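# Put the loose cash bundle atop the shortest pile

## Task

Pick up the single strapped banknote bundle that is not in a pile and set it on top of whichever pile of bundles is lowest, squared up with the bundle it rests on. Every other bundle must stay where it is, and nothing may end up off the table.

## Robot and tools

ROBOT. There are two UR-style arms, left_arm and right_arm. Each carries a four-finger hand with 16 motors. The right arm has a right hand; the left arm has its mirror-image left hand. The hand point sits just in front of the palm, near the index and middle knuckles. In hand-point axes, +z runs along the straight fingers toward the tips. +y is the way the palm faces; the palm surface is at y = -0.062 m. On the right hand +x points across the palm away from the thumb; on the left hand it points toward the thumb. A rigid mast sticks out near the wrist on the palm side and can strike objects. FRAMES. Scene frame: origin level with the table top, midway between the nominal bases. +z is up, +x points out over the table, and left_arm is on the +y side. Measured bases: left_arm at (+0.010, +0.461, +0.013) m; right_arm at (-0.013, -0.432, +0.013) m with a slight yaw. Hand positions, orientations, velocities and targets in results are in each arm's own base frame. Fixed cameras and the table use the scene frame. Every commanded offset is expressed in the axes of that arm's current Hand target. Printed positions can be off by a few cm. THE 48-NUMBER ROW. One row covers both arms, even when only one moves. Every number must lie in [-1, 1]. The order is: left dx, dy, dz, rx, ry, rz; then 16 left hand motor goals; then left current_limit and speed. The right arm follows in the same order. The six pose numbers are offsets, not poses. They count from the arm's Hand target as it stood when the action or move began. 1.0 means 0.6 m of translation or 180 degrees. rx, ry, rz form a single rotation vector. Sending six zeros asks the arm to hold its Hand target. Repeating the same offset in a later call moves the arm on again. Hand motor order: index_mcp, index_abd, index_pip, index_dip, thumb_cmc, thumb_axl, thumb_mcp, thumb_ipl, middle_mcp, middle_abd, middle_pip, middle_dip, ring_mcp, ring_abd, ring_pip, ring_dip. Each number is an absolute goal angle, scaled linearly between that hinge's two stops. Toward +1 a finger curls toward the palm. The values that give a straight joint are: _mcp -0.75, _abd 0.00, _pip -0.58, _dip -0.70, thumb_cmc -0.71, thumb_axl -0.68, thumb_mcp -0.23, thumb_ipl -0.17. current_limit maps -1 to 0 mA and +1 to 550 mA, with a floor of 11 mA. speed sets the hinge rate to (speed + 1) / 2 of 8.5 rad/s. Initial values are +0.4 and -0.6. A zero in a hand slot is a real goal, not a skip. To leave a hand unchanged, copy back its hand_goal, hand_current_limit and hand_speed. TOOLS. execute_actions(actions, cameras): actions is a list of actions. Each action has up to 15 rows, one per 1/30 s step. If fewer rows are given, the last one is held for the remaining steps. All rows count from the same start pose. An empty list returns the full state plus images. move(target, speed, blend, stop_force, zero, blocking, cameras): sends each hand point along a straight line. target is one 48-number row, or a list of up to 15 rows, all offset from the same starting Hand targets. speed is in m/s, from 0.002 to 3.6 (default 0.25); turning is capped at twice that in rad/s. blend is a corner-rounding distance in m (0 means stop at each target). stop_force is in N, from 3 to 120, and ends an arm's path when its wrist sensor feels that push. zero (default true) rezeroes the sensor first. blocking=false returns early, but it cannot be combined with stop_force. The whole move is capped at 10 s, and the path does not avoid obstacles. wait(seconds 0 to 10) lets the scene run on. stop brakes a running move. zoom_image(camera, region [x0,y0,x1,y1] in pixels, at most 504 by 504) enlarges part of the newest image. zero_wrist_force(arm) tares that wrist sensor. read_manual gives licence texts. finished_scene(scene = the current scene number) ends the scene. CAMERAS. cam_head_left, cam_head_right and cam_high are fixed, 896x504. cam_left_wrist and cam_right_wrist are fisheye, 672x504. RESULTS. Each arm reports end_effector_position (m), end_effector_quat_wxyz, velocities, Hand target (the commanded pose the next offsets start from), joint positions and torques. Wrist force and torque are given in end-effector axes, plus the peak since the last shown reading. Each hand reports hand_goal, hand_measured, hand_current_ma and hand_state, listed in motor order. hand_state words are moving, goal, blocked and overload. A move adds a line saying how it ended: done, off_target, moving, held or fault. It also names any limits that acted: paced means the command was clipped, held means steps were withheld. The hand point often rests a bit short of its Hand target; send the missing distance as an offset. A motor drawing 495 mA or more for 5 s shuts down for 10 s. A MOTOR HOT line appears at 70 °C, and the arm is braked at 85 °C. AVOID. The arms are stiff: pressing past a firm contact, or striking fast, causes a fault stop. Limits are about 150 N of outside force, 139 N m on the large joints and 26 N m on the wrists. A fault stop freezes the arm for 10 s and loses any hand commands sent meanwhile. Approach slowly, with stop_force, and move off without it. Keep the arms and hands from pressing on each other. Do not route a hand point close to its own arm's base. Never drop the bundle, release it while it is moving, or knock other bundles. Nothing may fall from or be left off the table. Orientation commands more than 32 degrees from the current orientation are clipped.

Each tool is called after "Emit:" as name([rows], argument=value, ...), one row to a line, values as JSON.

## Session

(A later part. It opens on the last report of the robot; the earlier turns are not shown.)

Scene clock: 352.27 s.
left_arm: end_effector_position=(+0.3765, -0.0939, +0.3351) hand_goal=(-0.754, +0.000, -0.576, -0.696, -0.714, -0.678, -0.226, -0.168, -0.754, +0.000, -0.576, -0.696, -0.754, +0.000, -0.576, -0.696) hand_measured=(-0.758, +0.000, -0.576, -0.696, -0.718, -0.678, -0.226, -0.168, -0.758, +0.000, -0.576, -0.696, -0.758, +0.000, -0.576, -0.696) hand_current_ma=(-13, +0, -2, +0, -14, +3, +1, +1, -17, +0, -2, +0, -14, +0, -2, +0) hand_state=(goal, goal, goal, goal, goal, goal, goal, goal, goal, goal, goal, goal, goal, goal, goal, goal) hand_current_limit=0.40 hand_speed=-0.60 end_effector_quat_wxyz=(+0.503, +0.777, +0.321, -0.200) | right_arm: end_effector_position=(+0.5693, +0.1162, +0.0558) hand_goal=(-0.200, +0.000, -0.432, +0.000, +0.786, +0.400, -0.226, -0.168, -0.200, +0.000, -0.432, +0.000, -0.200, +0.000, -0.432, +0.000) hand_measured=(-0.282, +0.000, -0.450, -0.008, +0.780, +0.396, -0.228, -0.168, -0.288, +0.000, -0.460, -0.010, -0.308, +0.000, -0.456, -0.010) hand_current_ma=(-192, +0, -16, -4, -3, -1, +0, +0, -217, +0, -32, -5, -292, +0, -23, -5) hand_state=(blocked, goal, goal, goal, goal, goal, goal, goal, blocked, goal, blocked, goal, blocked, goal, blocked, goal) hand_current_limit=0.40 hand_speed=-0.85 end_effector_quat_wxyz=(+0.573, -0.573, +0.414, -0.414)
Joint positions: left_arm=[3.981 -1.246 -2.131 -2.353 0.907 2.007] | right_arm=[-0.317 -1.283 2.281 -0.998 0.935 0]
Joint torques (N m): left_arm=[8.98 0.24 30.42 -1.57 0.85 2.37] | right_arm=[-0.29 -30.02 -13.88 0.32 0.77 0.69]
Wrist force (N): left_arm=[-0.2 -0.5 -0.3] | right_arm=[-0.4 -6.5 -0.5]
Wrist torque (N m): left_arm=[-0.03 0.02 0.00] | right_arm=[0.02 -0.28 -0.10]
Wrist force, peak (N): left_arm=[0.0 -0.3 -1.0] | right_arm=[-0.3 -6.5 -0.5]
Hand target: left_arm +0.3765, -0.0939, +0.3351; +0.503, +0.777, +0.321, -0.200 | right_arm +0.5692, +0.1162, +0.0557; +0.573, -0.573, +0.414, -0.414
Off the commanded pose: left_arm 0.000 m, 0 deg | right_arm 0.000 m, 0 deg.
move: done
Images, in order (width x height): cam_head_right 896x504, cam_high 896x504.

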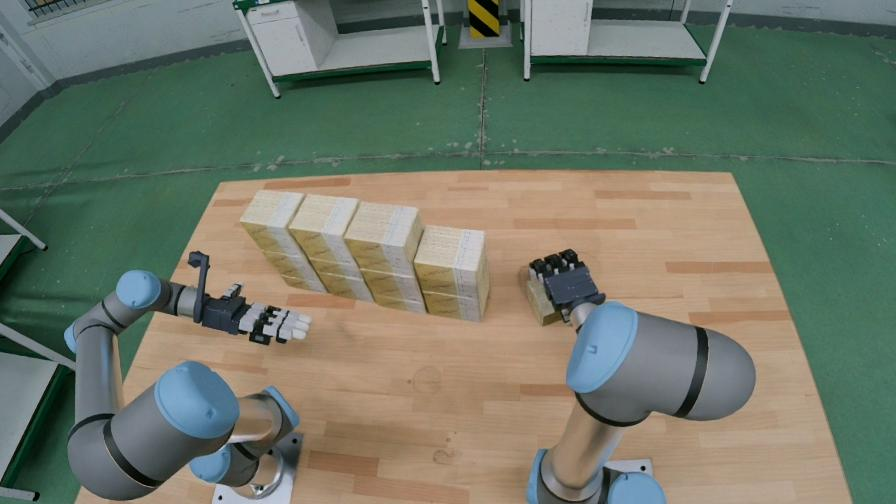

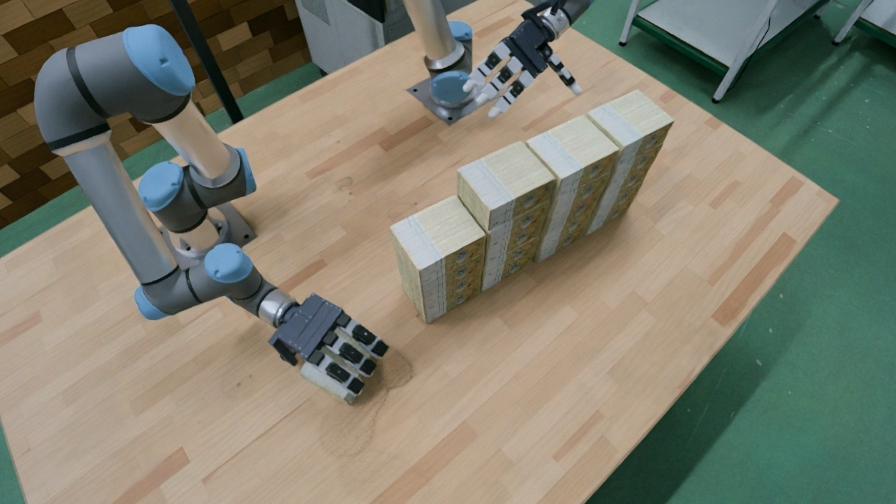

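Emit:
move(target=[0,0,0,0,0,0,-0.754,0,-0.576,-0.696,-0.714,-0.678,-0.226,-0.168,-0.754,0,-0.576,-0.696,-0.754,0,-0.576,-0.696,0.4,-0.6,0,0,0,0,0,0,-0.1,0,-0.42,0.01,0.786,0.401,-0.226,-0.168,-0.1,0,-0.42,0.01,-0.1,0,-0.42,0.01,0.75,-0.85], cameras=[])

Emit:
move(target=[0,0,0,0,0,0,-0.754,0,-0.576,-0.696,-0.714,-0.678,-0.226,-0.168,-0.754,0,-0.576,-0.696,-0.754,0,-0.576,-0.696,0.4,-0.6,0,-0.05,0,0,0,0,-0.1,0,-0.42,0.01,0.786,0.401,-0.226,-0.168,-0.1,0,-0.42,0.01,-0.1,0,-0.42,0.01,0.75,-0.85], speed=0.04, cameras=["cam_head_right","cam_high"])

Scene clock: 358.07 s.
left_arm: end_effector_position=(+0.3765, -0.0939, +0.3351) hand_goal=(-0.754, +0.000, -0.576, -0.696, -0.714, -0.678, -0.226, -0.168, -0.754, +0.000, -0.576, -0.696, -0.754, +0.000, -0.576, -0.696) hand_measured=(-0.758, +0.000, -0.576, -0.696, -0.718, -0.678, -0.226, -0.168, -0.758, +0.000, -0.576, -0.696, -0.758, +0.000, -0.576, -0.696) hand_current_ma=(-13, +0, -2, +0, -14, +3, +1, +1, -17, +0, -2, +0, -14, +0, -2, +0) hand_state=(goal, goal, goal, goal, goal, goal, goal, goal, goal, goal, goal, goal, goal, goal, goal, goal) hand_current_limit=0.40 hand_speed=-0.60 end_effector_quat_wxyz=(+0.503, +0.777, +0.321, -0.200) | right_arm: end_effector_position=(+0.5692, +0.1162, +0.0557) hand_goal=(-0.100, +0.000, -0.420, +0.010, +0.786, +0.400, -0.226, -0.168, -0.100, +0.000, -0.420, +0.010, -0.100, +0.000, -0.420, +0.010) hand_measured=(-0.276, +0.000, -0.454, -0.008, +0.780, +0.396, -0.228, -0.168, -0.280, +0.000, -0.468, -0.010, -0.304, +0.000, -0.456, -0.010) hand_current_ma=(-480, +0, -41, -15, -3, -2, +0, +0, -481, +0, -73, -17, -481, +0, -45, -17) hand_state=(blocked, goal, blocked, goal, goal, goal, goal, goal, blocked, goal, blocked, goal, blocked, goal, blocked, goal) hand_current_limit=0.75 hand_speed=-0.85 end_effector_quat_wxyz=(+0.573, -0.573, +0.414, -0.414)
Joint positions: left_arm=[3.981 -1.246 -2.131 -2.353 0.907 2.007] | right_arm=[-0.317 -1.283 2.281 -0.998 0.935 0]
Joint torques (N m): left_arm=[9.04 0.52 29.9 -1.49 0.87 2.43] | right_arm=[-6.29 -13.36 -0.93 0.64 0.25 1.03]
Wrist force (N): left_arm=[-0.3 -0.3 -0.5] | right_arm=[-0.4 -7.5 3.0]
Wrist torque (N m): left_arm=[0.01 0.04 -0.03] | right_arm=[0.22 -0.37 -0.11]
Wrist force, peak (N): left_arm=[-0.4 -0.4 -0.9] | right_arm=[-0.3 -8.0 3.0]
Hand target: left_arm +0.3765, -0.0939, +0.3351; +0.503, +0.777, +0.321, -0.200 | right_arm +0.5692, +0.1162, +0.0557; +0.573, -0.573, +0.414, -0.414
Off the commanded pose: left_arm 0.000 m, 0 deg | right_arm 0.000 m, 0 deg.
move: done
No camera images: "cameras" was empty.

Scene clock: 359.33 s.
left_arm: end_effector_position=(+0.3765, -0.0939, +0.3351) hand_goal=(-0.754, +0.000, -0.576, -0.696, -0.714, -0.678, -0.226, -0.168, -0.754, +0.000, -0.576, -0.696, -0.754, +0.000, -0.576, -0.696) hand_measured=(-0.758, +0.000, -0.576, -0.696, -0.718, -0.678, -0.226, -0.168, -0.758, +0.000, -0.576, -0.696, -0.758, +0.000, -0.576, -0.696) hand_current_ma=(-13, +0, -2, +0, -14, +3, +1, +1, -17, +0, -2, +0, -14, +0, -2, +0) hand_state=(goal, goal, goal, goal, goal, goal, goal, goal, goal, goal, goal, goal, goal, goal, goal, goal) hand_current_limit=0.40 hand_speed=-0.60 end_effector_quat_wxyz=(+0.503, +0.777, +0.321, -0.200) | right_arm: end_effector_position=(+0.5692, +0.1162, +0.0856) hand_goal=(-0.100, +0.000, -0.420, +0.010, +0.786, +0.400, -0.226, -0.168, -0.100, +0.000, -0.420, +0.010, -0.100, +0.000, -0.420, +0.010) hand_measured=(-0.264, +0.010, -0.472, -0.028, +0.730, +0.390, -0.254, -0.168, -0.240, +0.010, -0.484, -0.032, -0.236, +0.006, -0.468, -0.034) hand_current_ma=(-481, +5, -86, -49, -97, -8, -46, +0, -452, +4, -115, -62, -430, +2, -71, -65) hand_state=(blocked, goal, blocked, blocked, blocked, goal, blocked, goal, blocked, goal, blocked, blocked, blocked, goal, blocked, blocked) hand_current_limit=0.75 hand_speed=-0.85 end_effector_quat_wxyz=(+0.573, -0.573, +0.414, -0.414)
Joint positions: left_arm=[3.981 -1.246 -2.131 -2.353 0.907 2.007] | right_arm=[-0.317 -1.357 2.259 -0.902 0.935 0]
Joint torques (N m): left_arm=[9.16 -0.04 29.92 -1.51 0.91 2.37] | right_arm=[6.23 -38.15 -28.08 -1.43 -1.53 -1.47]
Wrist force (N): left_arm=[-0.3 -0.4 -0.7] | right_arm=[0.5 10.5 0.4]
Wrist torque (N m): left_arm=[0.02 0.03 -0.02] | right_arm=[0.29 -0.16 0.23]
Wrist force, peak (N): left_arm=[-0.2 -0.4 -0.8] | right_arm=[0.4 10.9 0.4]
Hand target: left_arm +0.3765, -0.0939, +0.3351; +0.503, +0.777, +0.321, -0.200 | right_arm +0.5692, +0.1162, +0.0857; +0.573, -0.573, +0.414, -0.414
Off the commanded pose: left_arm 0.000 m, 0 deg | right_arm 0.000 m, 0 deg.
move: done
Images, in order (width x height): cam_head_right 896x504, cam_high 896x504.

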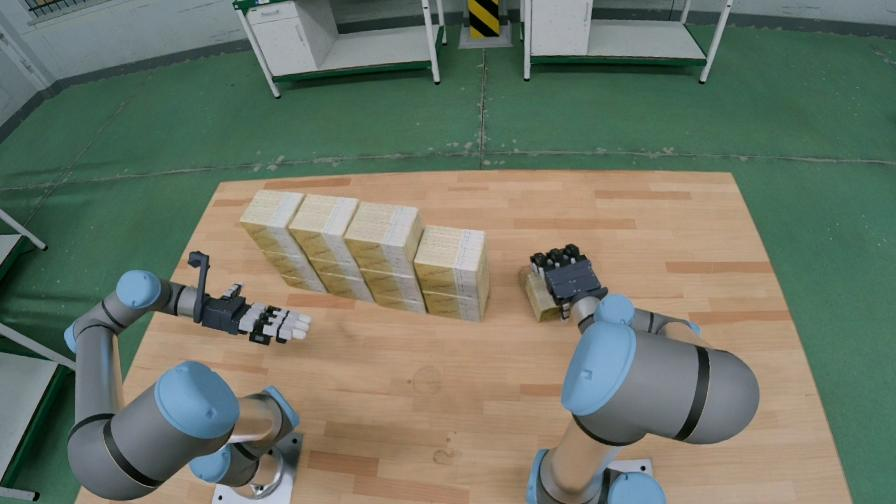

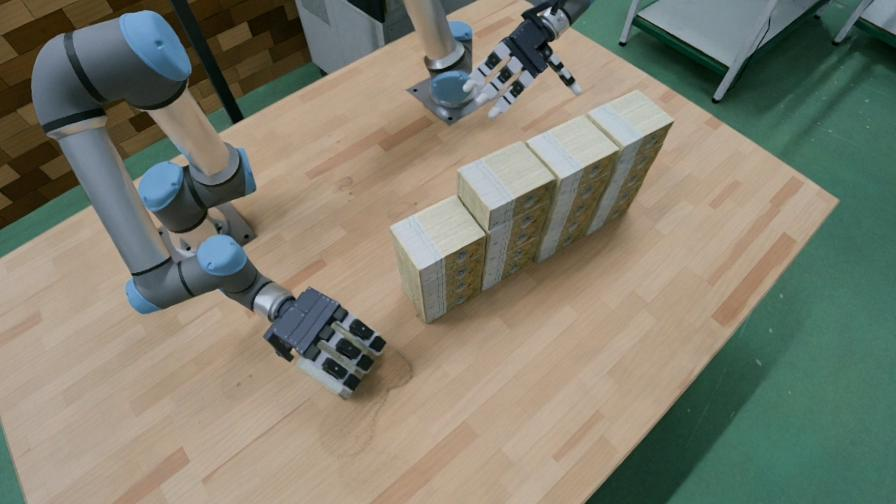

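Emit:
zoom_image(camera="cam_high", region=[230, 260, 430, 430])

Emit:
zoom_image(camera="cam_head_right", region=[490, 220, 640, 340])

Scaled by 2.520.

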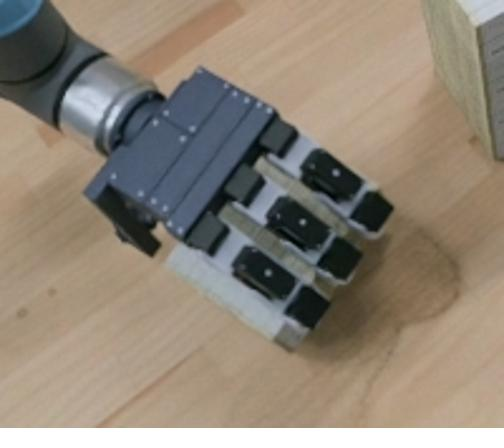

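Scaled by 3.360.

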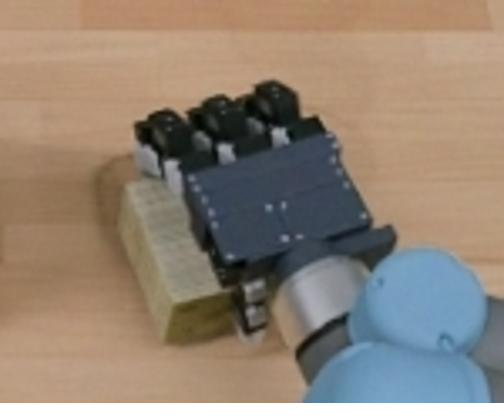

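Emit:
move([
  [0,0,0,0,0,0,-0.754,0,-0.576,-0.696,-0.714,-0.678,-0.226,-0.168,-0.754,0,-0.576,-0.696,-0.754,0,-0.576,-0.696,0.4,-0.6,0,-0.557,0,0,0,0,-0.1,0,-0.42,0.01,0.786,0.401,-0.226,-0.168,-0.1,0,-0.42,0.01,-0.1,0,-0.42,0.01,0.75,-0.85],
  [0,0,0,0,0,0,-0.754,0,-0.576,-0.696,-0.714,-0.678,-0.226,-0.168,-0.754,0,-0.576,-0.696,-0.754,0,-0.576,-0.696,0.4,-0.6,-0.3895,-0.557,0.188,0,0.1378,0,-0.1,0,-0.42,0.01,0.786,0.401,-0.226,-0.168,-0.1,0,-0.42,0.01,-0.1,0,-0.42,0.01,0.75,-0.85],
], speed=0.12, blend=[0.03,0], cameras=["cam_head_left","cam_head_right","cam_high"])

Scene clock: 380.03 s.
left_arm: end_effector_position=(+0.3765, -0.0939, +0.3351) hand_goal=(-0.754, +0.000, -0.576, -0.696, -0.714, -0.678, -0.226, -0.168, -0.754, +0.000, -0.576, -0.696, -0.754, +0.000, -0.576, -0.696) hand_measured=(-0.758, +0.000, -0.576, -0.696, -0.718, -0.678, -0.226, -0.168, -0.758, +0.000, -0.576, -0.696, -0.758, +0.000, -0.576, -0.696) hand_current_ma=(-13, +0, -2, +0, -14, +3, +1, +1, -17, +0, -2, +0, -14, +0, -2, +0) hand_state=(goal, goal, goal, goal, goal, goal, goal, goal, goal, goal, goal, goal, goal, goal, goal, goal) hand_current_limit=0.40 hand_speed=-0.60 end_effector_quat_wxyz=(+0.503, +0.777, +0.321, -0.200) | right_arm: end_effector_position=(+0.6031, +0.3734, +0.4199) hand_goal=(-0.100, +0.000, -0.420, +0.010, +0.786, +0.400, -0.226, -0.168, -0.100, +0.000, -0.420, +0.010, -0.100, +0.000, -0.420, +0.010) hand_measured=(-0.264, +0.010, -0.474, -0.028, +0.728, +0.390, -0.256, -0.168, -0.240, +0.010, -0.484, -0.034, -0.234, +0.006, -0.468, -0.034) hand_current_ma=(-481, +6, -88, -51, -105, -9, -50, +0, -445, +5, -116, -63, -416, +3, -72, -66) hand_state=(blocked, goal, blocked, blocked, blocked, goal, blocked, goal, blocked, goal, blocked, blocked, blocked, goal, blocked, blocked) hand_current_limit=0.75 hand_speed=-0.85 end_effector_quat_wxyz=(+0.471, -0.471, +0.528, -0.528)
Joint positions: left_arm=[3.981 -1.246 -2.131 -2.353 0.907 2.007] | right_arm=[0.537 -1.279 1.19 0.089 2.222 0]
Joint torques (N m): left_arm=[9 0.46 29.44 -1.48 0.86 2.16] | right_arm=[9.43 -33.27 -38.2 -1.27 1.25 1.77]
Wrist force (N): left_arm=[-0.2 -0.3 -0.3] | right_arm=[0.2 10.5 0.8]
Wrist torque (N m): left_arm=[0.00 0.03 -0.02] | right_arm=[0.29 -0.19 0.20]
Wrist force, peak (N): left_arm=[-0.5 -0.4 -0.9] | right_arm=[0.6 12.2 0.6]
Hand target: left_arm +0.3765, -0.0939, +0.3351; +0.503, +0.777, +0.321, -0.200 | right_arm +0.6031, +0.3735, +0.4200; +0.471, -0.471, +0.528, -0.528
Off the commanded pose: left_arm 0.000 m, 0 deg | right_arm 0.000 m, 0 deg.
move: done
Images, in order (width x height): cam_head_left 896x504, cam_head_right 896x504, cam_high 896x504.

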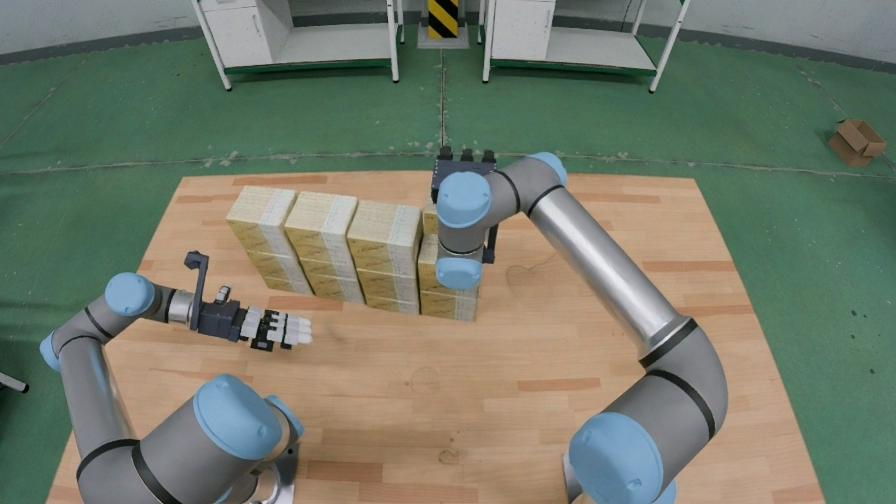

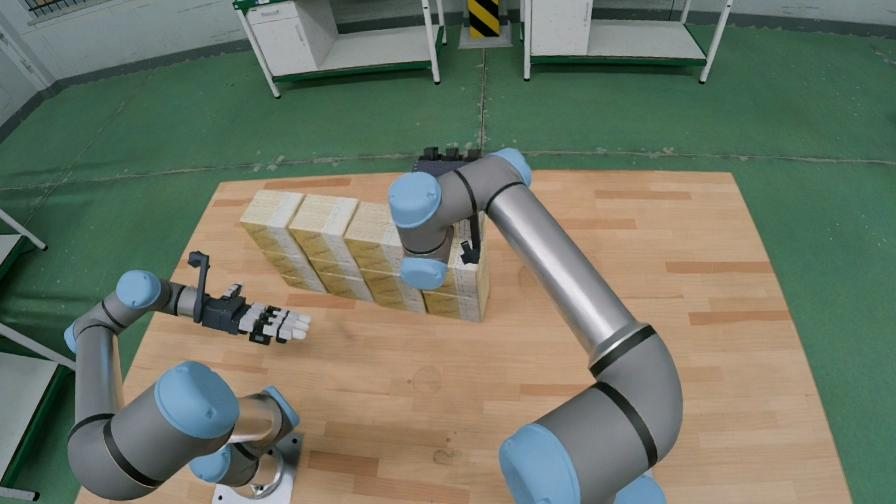

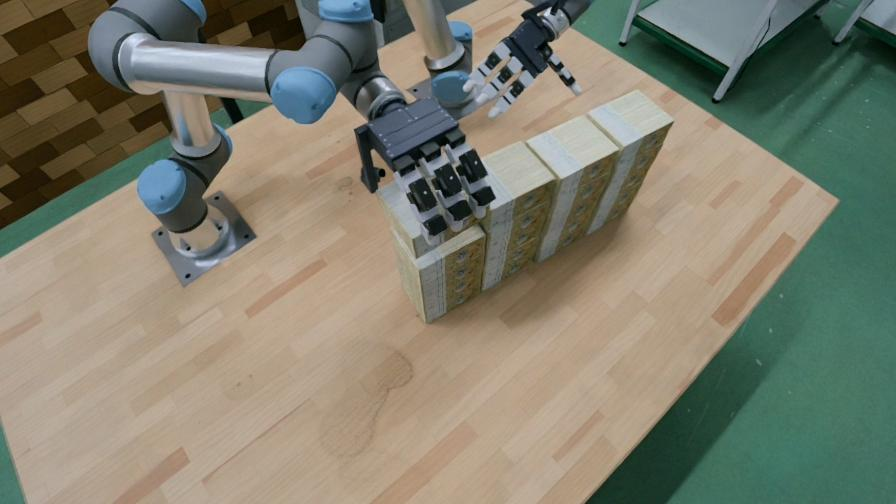

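Emit:
zoom_image(camera="cam_high", region=[350, 120, 580, 340])

Emit:
zoom_image(camera="cam_head_left", region=[340, 130, 520, 340])

Emit:
zoom_image(camera="cam_head_right", region=[340, 130, 520, 340])

Scaled by 2.191.

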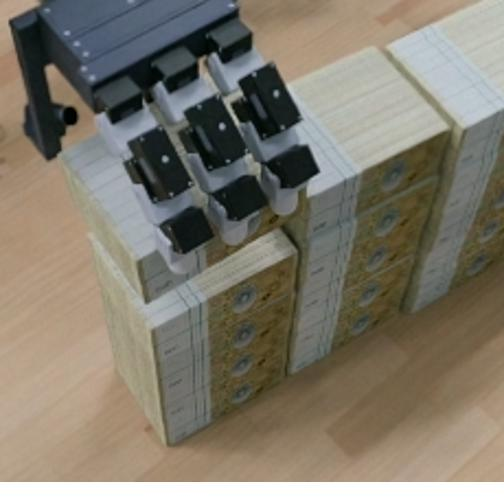

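Scaled by 2.400.

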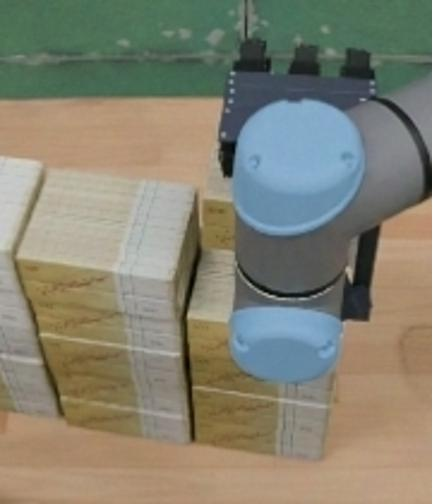

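Scaled by 2.400.

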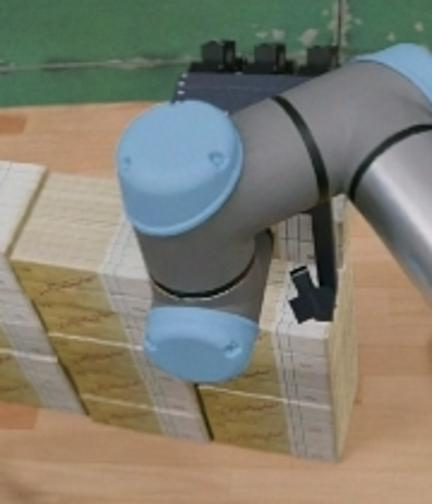

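Emit:
zoom_image(camera="cam_high", region=[370, 170, 500, 280])

Scaled by 3.877.

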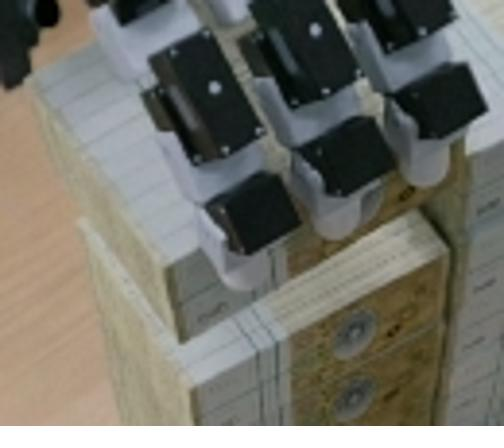

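Emit:
move([
  [0,0,0,0,0,0,-0.754,0,-0.576,-0.696,-0.714,-0.678,-0.226,-0.168,-0.754,0,-0.576,-0.696,-0.754,0,-0.576,-0.696,0.4,-0.6,-0.0183,0,-0.0408,0,0.0067,0,-0.1,0,-0.42,0.01,0.786,0.401,-0.226,-0.168,-0.1,0,-0.42,0.01,-0.1,0,-0.42,0.01,0.75,-0.85],
  [0,0,0,0,0,0,-0.754,0,-0.576,-0.696,-0.714,-0.678,-0.226,-0.168,-0.754,0,-0.576,-0.696,-0.754,0,-0.576,-0.696,0.4,-0.6,-0.0183,0.075,-0.0408,0,0.0067,0,-0.1,0,-0.42,0.01,0.786,0.401,-0.226,-0.168,-0.1,0,-0.42,0.01,-0.1,0,-0.42,0.01,0.75,-0.85],
], speed=0.06, cameras=["cam_head_left","cam_high"])

Emit:
zoom_image(camera="cam_high", region=[350, 180, 480, 290])

Emit:
zoom_image(camera="cam_head_left", region=[390, 200, 500, 330])

Scene clock: 440.70 s.
left_arm: end_effector_position=(+0.3765, -0.0939, +0.3351) hand_goal=(-0.754, +0.000, -0.576, -0.696, -0.714, -0.678, -0.226, -0.168, -0.754, +0.000, -0.576, -0.696, -0.754, +0.000, -0.576, -0.696) hand_measured=(-0.758, +0.000, -0.576, -0.696, -0.718, -0.678, -0.226, -0.168, -0.758, +0.000, -0.576, -0.696, -0.758, +0.000, -0.576, -0.696) hand_current_ma=(-13, +0, -2, +0, -14, +3, +1, +1, -17, +0, -2, +0, -14, +0, -2, +0) hand_state=(goal, goal, goal, goal, goal, goal, goal, goal, goal, goal, goal, goal, goal, goal, goal, goal) hand_current_limit=0.40 hand_speed=-0.60 end_effector_quat_wxyz=(+0.503, +0.777, +0.321, -0.200) | right_arm: end_effector_position=(+0.5800, +0.3872, +0.3751) hand_goal=(-0.100, +0.000, -0.420, +0.010, +0.786, +0.400, -0.226, -0.168, -0.100, +0.000, -0.420, +0.010, -0.100, +0.000, -0.420, +0.010) hand_measured=(-0.264, +0.012, -0.474, -0.028, +0.728, +0.390, -0.256, -0.168, -0.240, +0.010, -0.484, -0.034, -0.234, +0.006, -0.468, -0.034) hand_current_ma=(-481, +6, -88, -51, -105, -9, -50, +0, -445, +5, -116, -64, -416, +3, -72, -66) hand_state=(blocked, goal, blocked, blocked, blocked, goal, blocked, goal, blocked, goal, blocked, blocked, blocked, goal, blocked, blocked) hand_current_limit=0.75 hand_speed=-0.85 end_effector_quat_wxyz=(+0.465, -0.465, +0.533, -0.533)
Joint positions: left_arm=[3.981 -1.246 -2.131 -2.353 0.907 2.007] | right_arm=[0.592 -1.288 1.315 -0.028 2.298 0]
Joint torques (N m): left_arm=[9.07 -0.1 29.7 -1.41 0.83 2.01] | right_arm=[9.54 -32.48 -15.34 -4.36 -1.99 -1.83]
Wrist force (N): left_arm=[-0.3 -0.3 -0.3] | right_arm=[0.6 10.3 0.7]
Wrist torque (N m): left_arm=[-0.01 0.03 -0.02] | right_arm=[0.27 -0.21 0.20]
Wrist force, peak (N): left_arm=[-0.1 -0.8 -0.8] | right_arm=[0.5 11.2 0.7]
Hand target: left_arm +0.3765, -0.0939, +0.3351; +0.503, +0.777, +0.321, -0.200 | right_arm +0.5800, +0.3872, +0.3750; +0.465, -0.465, +0.533, -0.533
Off the commanded pose: left_arm 0.000 m, 0 deg | right_arm 0.000 m, 0 deg.
move: done
Images, in order (width x height): cam_head_left 896x504, cam_high 896x504.

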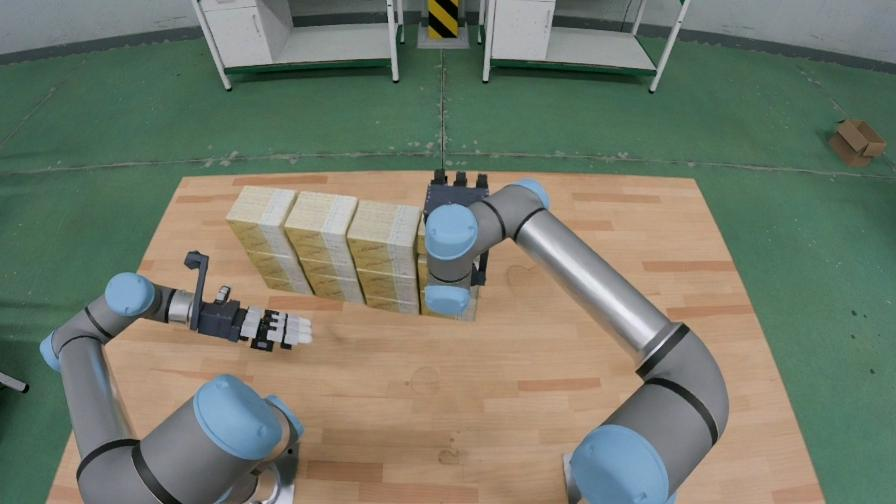

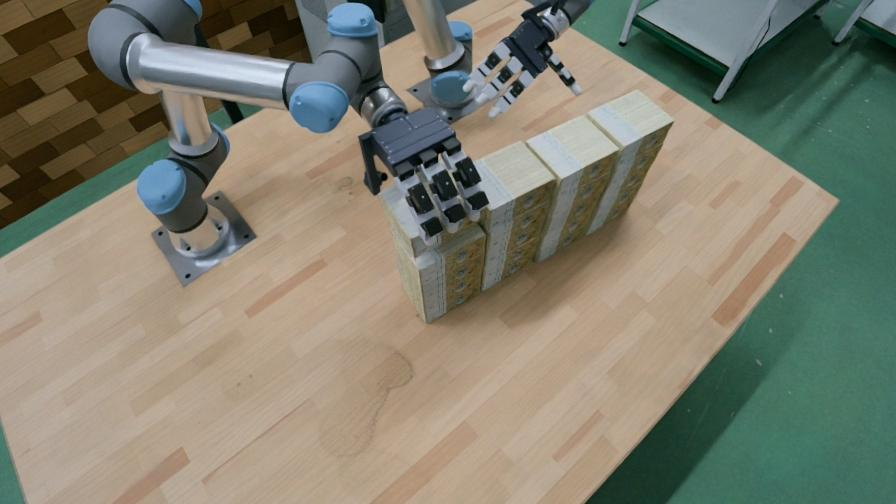

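Scaled by 3.877.

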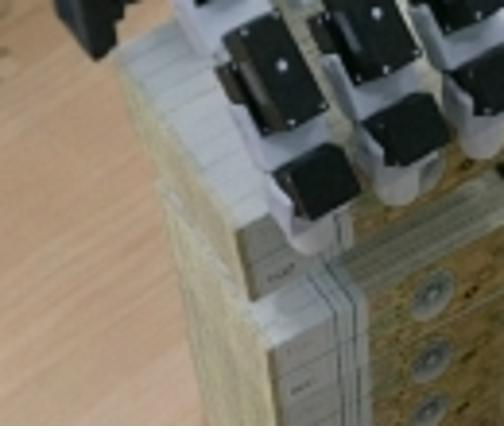

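Scaled by 3.877.

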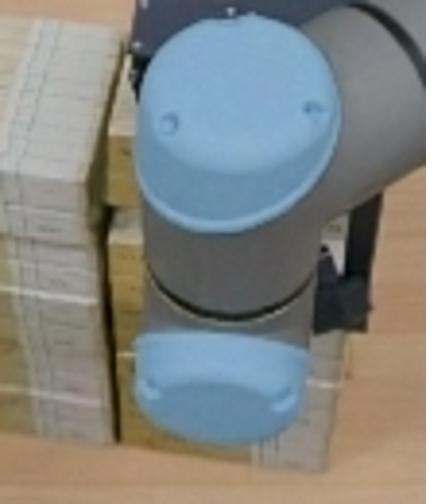

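Emit:
move([
  [0,0,0,0,0,0,-0.754,0,-0.576,-0.696,-0.714,-0.678,-0.226,-0.168,-0.754,0,-0.576,-0.696,-0.754,0,-0.576,-0.696,0.4,-0.6,-0.0058,0,0,0,0.0072,0,-0.1,0,-0.42,0.01,0.786,0.401,-0.226,-0.168,-0.1,0,-0.42,0.01,-0.1,0,-0.42,0.01,0.75,-0.85],
  [0,0,0,0,0,0,-0.754,0,-0.576,-0.696,-0.714,-0.678,-0.226,-0.168,-0.754,0,-0.576,-0.696,-0.754,0,-0.576,-0.696,0.4,-0.6,-0.0058,0.055,0,0,0.0072,0,-0.1,0,-0.42,0.01,0.786,0.401,-0.226,-0.168,-0.1,0,-0.42,0.01,-0.1,0,-0.42,0.01,0.75,-0.85],
], speed=0.04, stop_force=12, cameras=["cam_head_left","cam_high"])

Emit:
zoom_image(camera="cam_high", region=[360, 180, 490, 310])

Emit:
zoom_image(camera="cam_head_left", region=[390, 200, 500, 330])

Scene clock: 473.27 s.
left_arm: end_effector_position=(+0.3765, -0.0939, +0.3351) hand_goal=(-0.754, +0.000, -0.576, -0.696, -0.714, -0.678, -0.226, -0.168, -0.754, +0.000, -0.576, -0.696, -0.754, +0.000, -0.576, -0.696) hand_measured=(-0.758, +0.000, -0.576, -0.696, -0.718, -0.678, -0.226, -0.168, -0.758, +0.000, -0.576, -0.696, -0.758, +0.000, -0.576, -0.696) hand_current_ma=(-13, +0, -2, +0, -14, +3, +1, +1, -17, +0, -2, +0, -14, +0, -2, +0) hand_state=(goal, goal, goal, goal, goal, goal, goal, goal, goal, goal, goal, goal, goal, goal, goal, goal) hand_current_limit=0.40 hand_speed=-0.60 end_effector_quat_wxyz=(+0.503, +0.777, +0.321, -0.200) | right_arm: end_effector_position=(+0.5805, +0.3906, +0.3420) hand_goal=(-0.100, +0.000, -0.420, +0.010, +0.786, +0.400, -0.226, -0.168, -0.100, +0.000, -0.420, +0.010, -0.100, +0.000, -0.420, +0.010) hand_measured=(-0.264, +0.012, -0.474, -0.028, +0.728, +0.390, -0.256, -0.168, -0.240, +0.010, -0.484, -0.034, -0.234, +0.006, -0.468, -0.034) hand_current_ma=(-481, +6, -88, -51, -105, -9, -50, +0, -444, +5, -117, -64, -416, +3, -73, -66) hand_state=(blocked, goal, blocked, blocked, blocked, goal, blocked, goal, blocked, goal, blocked, blocked, blocked, goal, blocked, blocked) hand_current_limit=0.75 hand_speed=-0.85 end_effector_quat_wxyz=(+0.459, -0.459, +0.538, -0.538)
Joint positions: left_arm=[3.981 -1.246 -2.131 -2.353 0.907 2.007] | right_arm=[0.605 -1.265 1.37 -0.105 2.334 0]
Joint torques (N m): left_arm=[8.83 0.24 29.6 -1.37 0.8 1.9] | right_arm=[10.36 -32.82 -15.3 -4.19 -1.76 -1.6]
Wrist force (N): left_arm=[0.0 -0.6 -0.4] | right_arm=[-0.2 10.4 0.4]
Wrist torque (N m): left_arm=[-0.03 -0.01 0.01] | right_arm=[0.30 -0.09 0.12]
Wrist force, peak (N): left_arm=[-0.8 -0.6 -0.8] | right_arm=[0.2 11.3 0.4]
Hand target: left_arm +0.3765, -0.0939, +0.3351; +0.503, +0.777, +0.321, -0.200 | right_arm +0.5805, +0.3906, +0.3420; +0.459, -0.459, +0.538, -0.538
Off the commanded pose: left_arm 0.000 m, 0 deg | right_arm 0.000 m, 0 deg.
move: done
Images, in order (width x height): cam_head_left 896x504, cam_high 896x504.

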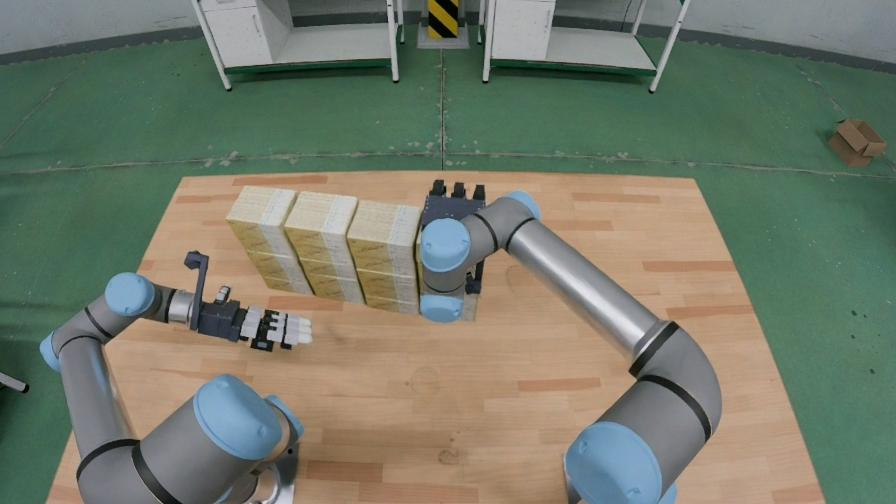

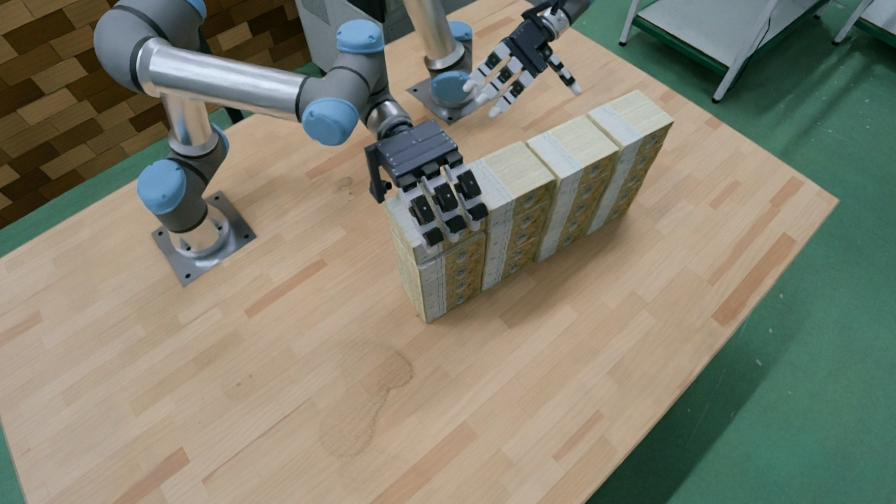

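Scaled by 3.877.

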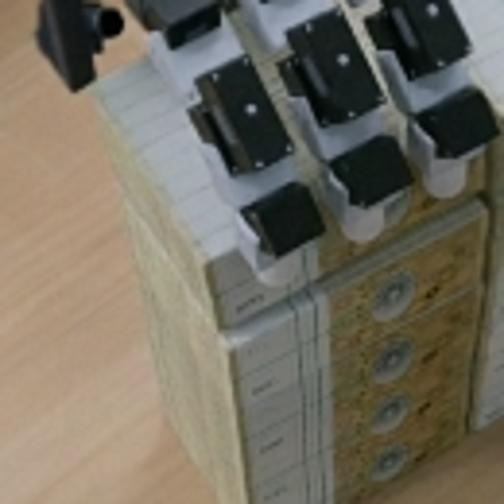

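Scaled by 3.877.

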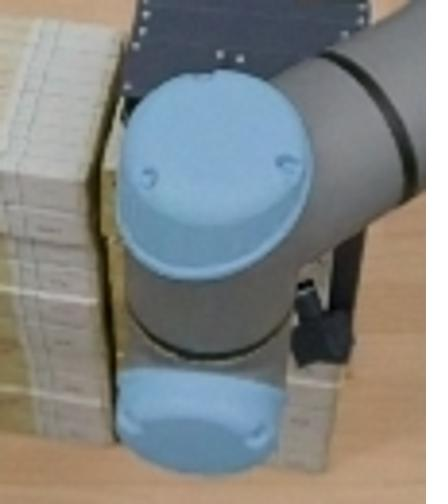

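Emit:
move(target=[0,0,0,0,0,0,-0.754,0,-0.576,-0.696,-0.714,-0.678,-0.226,-0.168,-0.754,0,-0.576,-0.696,-0.754,0,-0.576,-0.696,0.4,-0.6,-0.0023,0.005,0.0048,0,0,0,-0.1,0,-0.42,0.01,0.786,0.401,-0.226,-0.168,-0.1,0,-0.42,0.01,-0.1,0,-0.42,0.01,0.75,-0.85], speed=0.03, cameras=[])

Emit:
move(target=[0,0,0,0,0,0,-0.754,0,-0.576,-0.696,-0.714,-0.678,-0.226,-0.168,-0.754,0,-0.576,-0.696,-0.754,0,-0.576,-0.696,0.4,-0.6,0,0.05,0,0,0,0,-0.1,0,-0.42,0.01,0.786,0.401,-0.226,-0.168,-0.1,0,-0.42,0.01,-0.1,0,-0.42,0.01,0.75,-0.85], speed=0.012, stop_force=9, cameras=["cam_head_left","cam_high"])

Emit:
zoom_image(camera="cam_high", region=[360, 180, 490, 310])

Scene clock: 490.37 s.
left_arm: end_effector_position=(+0.3765, -0.0939, +0.3351) hand_goal=(-0.754, +0.000, -0.576, -0.696, -0.714, -0.678, -0.226, -0.168, -0.754, +0.000, -0.576, -0.696, -0.754, +0.000, -0.576, -0.696) hand_measured=(-0.758, +0.000, -0.576, -0.696, -0.718, -0.678, -0.226, -0.168, -0.758, +0.000, -0.576, -0.696, -0.758, +0.000, -0.576, -0.696) hand_current_ma=(-13, +0, -2, +0, -14, +3, +1, +1, -17, +0, -2, +0, -14, +0, -2, +0) hand_state=(goal, goal, goal, goal, goal, goal, goal, goal, goal, goal, goal, goal, goal, goal, goal, goal) hand_current_limit=0.40 hand_speed=-0.60 end_effector_quat_wxyz=(+0.503, +0.777, +0.321, -0.200) | right_arm: end_effector_position=(+0.5834, +0.3915, +0.3391) hand_goal=(-0.100, +0.000, -0.420, +0.010, +0.786, +0.400, -0.226, -0.168, -0.100, +0.000, -0.420, +0.010, -0.100, +0.000, -0.420, +0.010) hand_measured=(-0.264, +0.012, -0.474, -0.028, +0.728, +0.390, -0.256, -0.168, -0.240, +0.010, -0.484, -0.034, -0.234, +0.006, -0.468, -0.034) hand_current_ma=(-481, +6, -88, -51, -105, -9, -50, +0, -444, +5, -117, -64, -416, +3, -73, -66) hand_state=(blocked, goal, blocked, blocked, blocked, goal, blocked, goal, blocked, goal, blocked, blocked, blocked, goal, blocked, blocked) hand_current_limit=0.75 hand_speed=-0.85 end_effector_quat_wxyz=(+0.459, -0.459, +0.538, -0.538)
Joint positions: left_arm=[3.981 -1.246 -2.131 -2.353 0.907 2.007] | right_arm=[0.603 -1.258 1.368 -0.11 2.332 0]
Joint torques (N m): left_arm=[9.1 0.18 29.29 -1.31 0.8 1.85] | right_arm=[-7.21 -34.04 -38.36 -4.52 -2.04 -1.38]
Wrist force (N): left_arm=[-0.5 0.0 -0.3] | right_arm=[0.1 10.6 0.4]
Wrist torque (N m): left_arm=[0.03 0.05 -0.05] | right_arm=[0.32 -0.12 0.16]
Wrist force, peak (N): left_arm=[-0.1 -0.6 -1.1] | right_arm=[0.0 11.0 0.4]
Hand target: left_arm +0.3765, -0.0939, +0.3351; +0.503, +0.777, +0.321, -0.200 | right_arm +0.5836, +0.3915, +0.3390; +0.459, -0.459, +0.538, -0.538
Off the commanded pose: left_arm 0.000 m, 0 deg | right_arm 0.000 m, 0 deg.
move: done
No camera images: "cameras" was empty.

Scene clock: 492.43 s.
left_arm: end_effector_position=(+0.3765, -0.0939, +0.3351) hand_goal=(-0.754, +0.000, -0.576, -0.696, -0.714, -0.678, -0.226, -0.168, -0.754, +0.000, -0.576, -0.696, -0.754, +0.000, -0.576, -0.696) hand_measured=(-0.758, +0.000, -0.576, -0.696, -0.718, -0.678, -0.226, -0.168, -0.758, +0.000, -0.576, -0.696, -0.758, +0.000, -0.576, -0.696) hand_current_ma=(-13, +0, -2, +0, -14, +3, +1, +1, -17, +0, -2, +0, -14, +0, -2, +0) hand_state=(goal, goal, goal, goal, goal, goal, goal, goal, goal, goal, goal, goal, goal, goal, goal, goal) hand_current_limit=0.40 hand_speed=-0.60 end_effector_quat_wxyz=(+0.503, +0.777, +0.321, -0.200) | right_arm: end_effector_position=(+0.5836, +0.3915, +0.3311) hand_goal=(-0.100, +0.000, -0.420, +0.010, +0.786, +0.400, -0.226, -0.168, -0.100, +0.000, -0.420, +0.010, -0.100, +0.000, -0.420, +0.010) hand_measured=(-0.260, +0.002, -0.474, -0.042, +0.728, +0.388, -0.256, -0.168, -0.240, +0.002, -0.484, -0.034, -0.234, +0.002, -0.470, -0.034) hand_current_ma=(-481, +0, -90, -85, -105, -10, -51, +0, -444, +0, -119, -64, -416, +1, -80, -66) hand_state=(blocked, goal, blocked, blocked, blocked, goal, blocked, goal, blocked, goal, blocked, blocked, blocked, goal, blocked, blocked) hand_current_limit=0.75 hand_speed=-0.85 end_effector_quat_wxyz=(+0.459, -0.459, +0.538, -0.538)
Joint positions: left_arm=[3.981 -1.246 -2.131 -2.353 0.907 2.007] | right_arm=[0.603 -1.255 1.385 -0.13 2.332 0]
Joint torques (N m): left_arm=[9.18 1.08 29.17 -1.41 0.7 1.9] | right_arm=[-5.95 -48.44 -34.12 -0.01 0.05 -0.4]
Wrist force (N): left_arm=[-0.3 -0.1 -0.4] | right_arm=[-1.6 6.1 0.2]
Wrist torque (N m): left_arm=[0.03 0.03 -0.03] | right_arm=[0.44 -0.25 -0.06]
Wrist force, peak (N): left_arm=[-0.5 -0.6 -0.7] | right_arm=[-0.1 10.7 0.3]
Hand target: left_arm +0.3765, -0.0939, +0.3351; +0.503, +0.777, +0.321, -0.200 | right_arm +0.5836, +0.3915, +0.3311; +0.459, -0.459, +0.538, -0.538 (not the last commanded pose)
Off the commanded pose: left_arm 0.000 m, 0 deg | right_arm 0.022 m, 0 deg.
move: contact (right_arm)
Images, in order (width x height): cam_head_left 896x504, cam_high 896x504.

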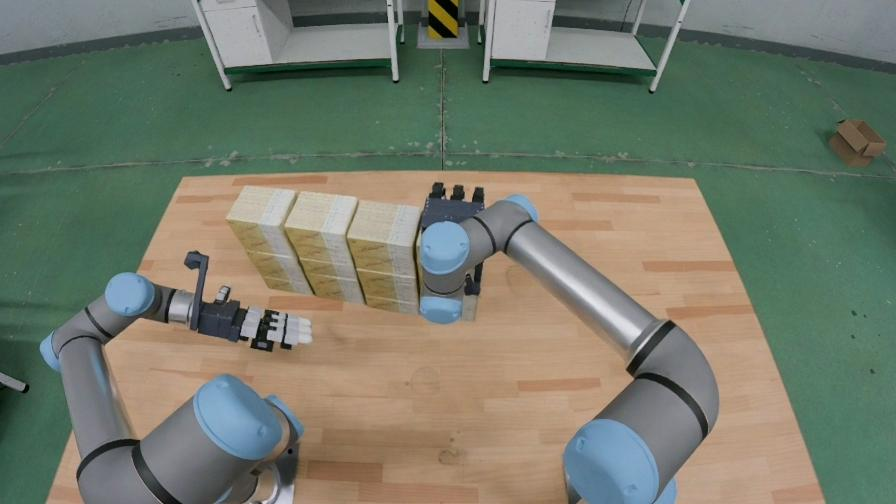

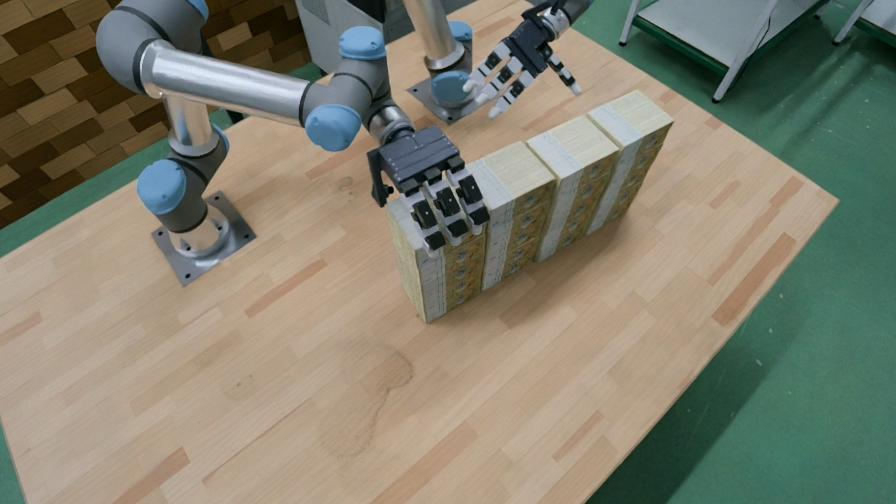

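Scaled by 3.877.

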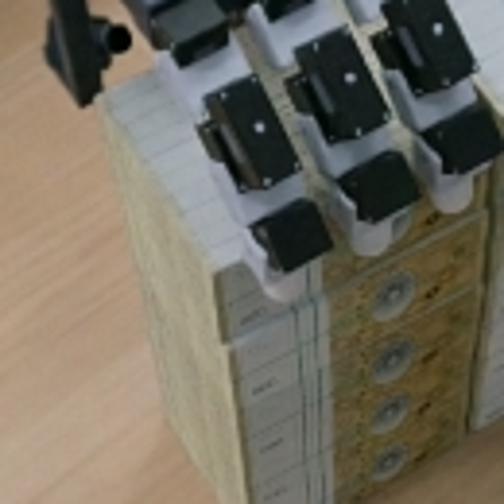

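Emit:
move(target=[0,0,0,0,0,0,-0.754,0,-0.576,-0.696,-0.714,-0.678,-0.226,-0.168,-0.754,0,-0.576,-0.696,-0.754,0,-0.576,-0.696,0.4,-0.6,0,0.008,0,0,0,0,-0.1,0,-0.42,0.01,0.786,0.401,-0.226,-0.168,-0.1,0,-0.42,0.01,-0.1,0,-0.42,0.01,0.75,-0.85], speed=0.01, stop_force=12, cameras=[])

Scene clock: 502.83 s.
left_arm: end_effector_position=(+0.3765, -0.0939, +0.3351) hand_goal=(-0.754, +0.000, -0.576, -0.696, -0.714, -0.678, -0.226, -0.168, -0.754, +0.000, -0.576, -0.696, -0.754, +0.000, -0.576, -0.696) hand_measured=(-0.758, +0.000, -0.576, -0.696, -0.718, -0.678, -0.226, -0.168, -0.758, +0.000, -0.576, -0.696, -0.758, +0.000, -0.576, -0.696) hand_current_ma=(-13, +0, -2, +0, -14, +3, +1, +1, -17, +0, -2, +0, -14, +0, -2, +0) hand_state=(goal, goal, goal, goal, goal, goal, goal, goal, goal, goal, goal, goal, goal, goal, goal, goal) hand_current_limit=0.40 hand_speed=-0.60 end_effector_quat_wxyz=(+0.503, +0.777, +0.321, -0.200) | right_arm: end_effector_position=(+0.5836, +0.3916, +0.3304) hand_goal=(-0.100, +0.000, -0.420, +0.010, +0.786, +0.400, -0.226, -0.168, -0.100, +0.000, -0.420, +0.010, -0.100, +0.000, -0.420, +0.010) hand_measured=(-0.260, +0.002, -0.474, -0.042, +0.728, +0.388, -0.256, -0.168, -0.240, +0.002, -0.484, -0.034, -0.234, +0.002, -0.470, -0.034) hand_current_ma=(-481, +0, -90, -85, -105, -10, -51, +0, -444, +0, -119, -64, -416, +1, -80, -66) hand_state=(blocked, goal, blocked, blocked, blocked, goal, blocked, goal, blocked, goal, blocked, blocked, blocked, goal, blocked, blocked) hand_current_limit=0.75 hand_speed=-0.85 end_effector_quat_wxyz=(+0.459, -0.459, +0.538, -0.538)
Joint positions: left_arm=[3.981 -1.246 -2.131 -2.353 0.907 2.007] | right_arm=[0.603 -1.255 1.387 -0.133 2.332 0]
Joint torques (N m): left_arm=[8.67 0.76 28.92 -1.3 0.56 1.82] | right_arm=[-7.18 -40.47 -30.96 0.96 0.13 -0.95]
Wrist force (N): left_arm=[-0.5 -0.2 -0.5] | right_arm=[-3.5 -4.3 -4.3]
Wrist torque (N m): left_arm=[0.02 0.06 -0.03] | right_arm=[0.12 -0.10 -0.18]
Wrist force, peak (N): left_arm=[-0.4 -0.5 -0.7] | right_arm=[-4.0 -12.0 -5.3]
Hand target: left_arm +0.3765, -0.0939, +0.3351; +0.503, +0.777, +0.321, -0.200 | right_arm +0.5836, +0.3916, +0.3304; +0.459, -0.459, +0.538, -0.538 (not the last commanded pose)
Off the commanded pose: left_arm 0.000 m, 0 deg | right_arm 0.004 m, 0 deg.
move: contact (right_arm)
No camera images: "cameras" was empty.


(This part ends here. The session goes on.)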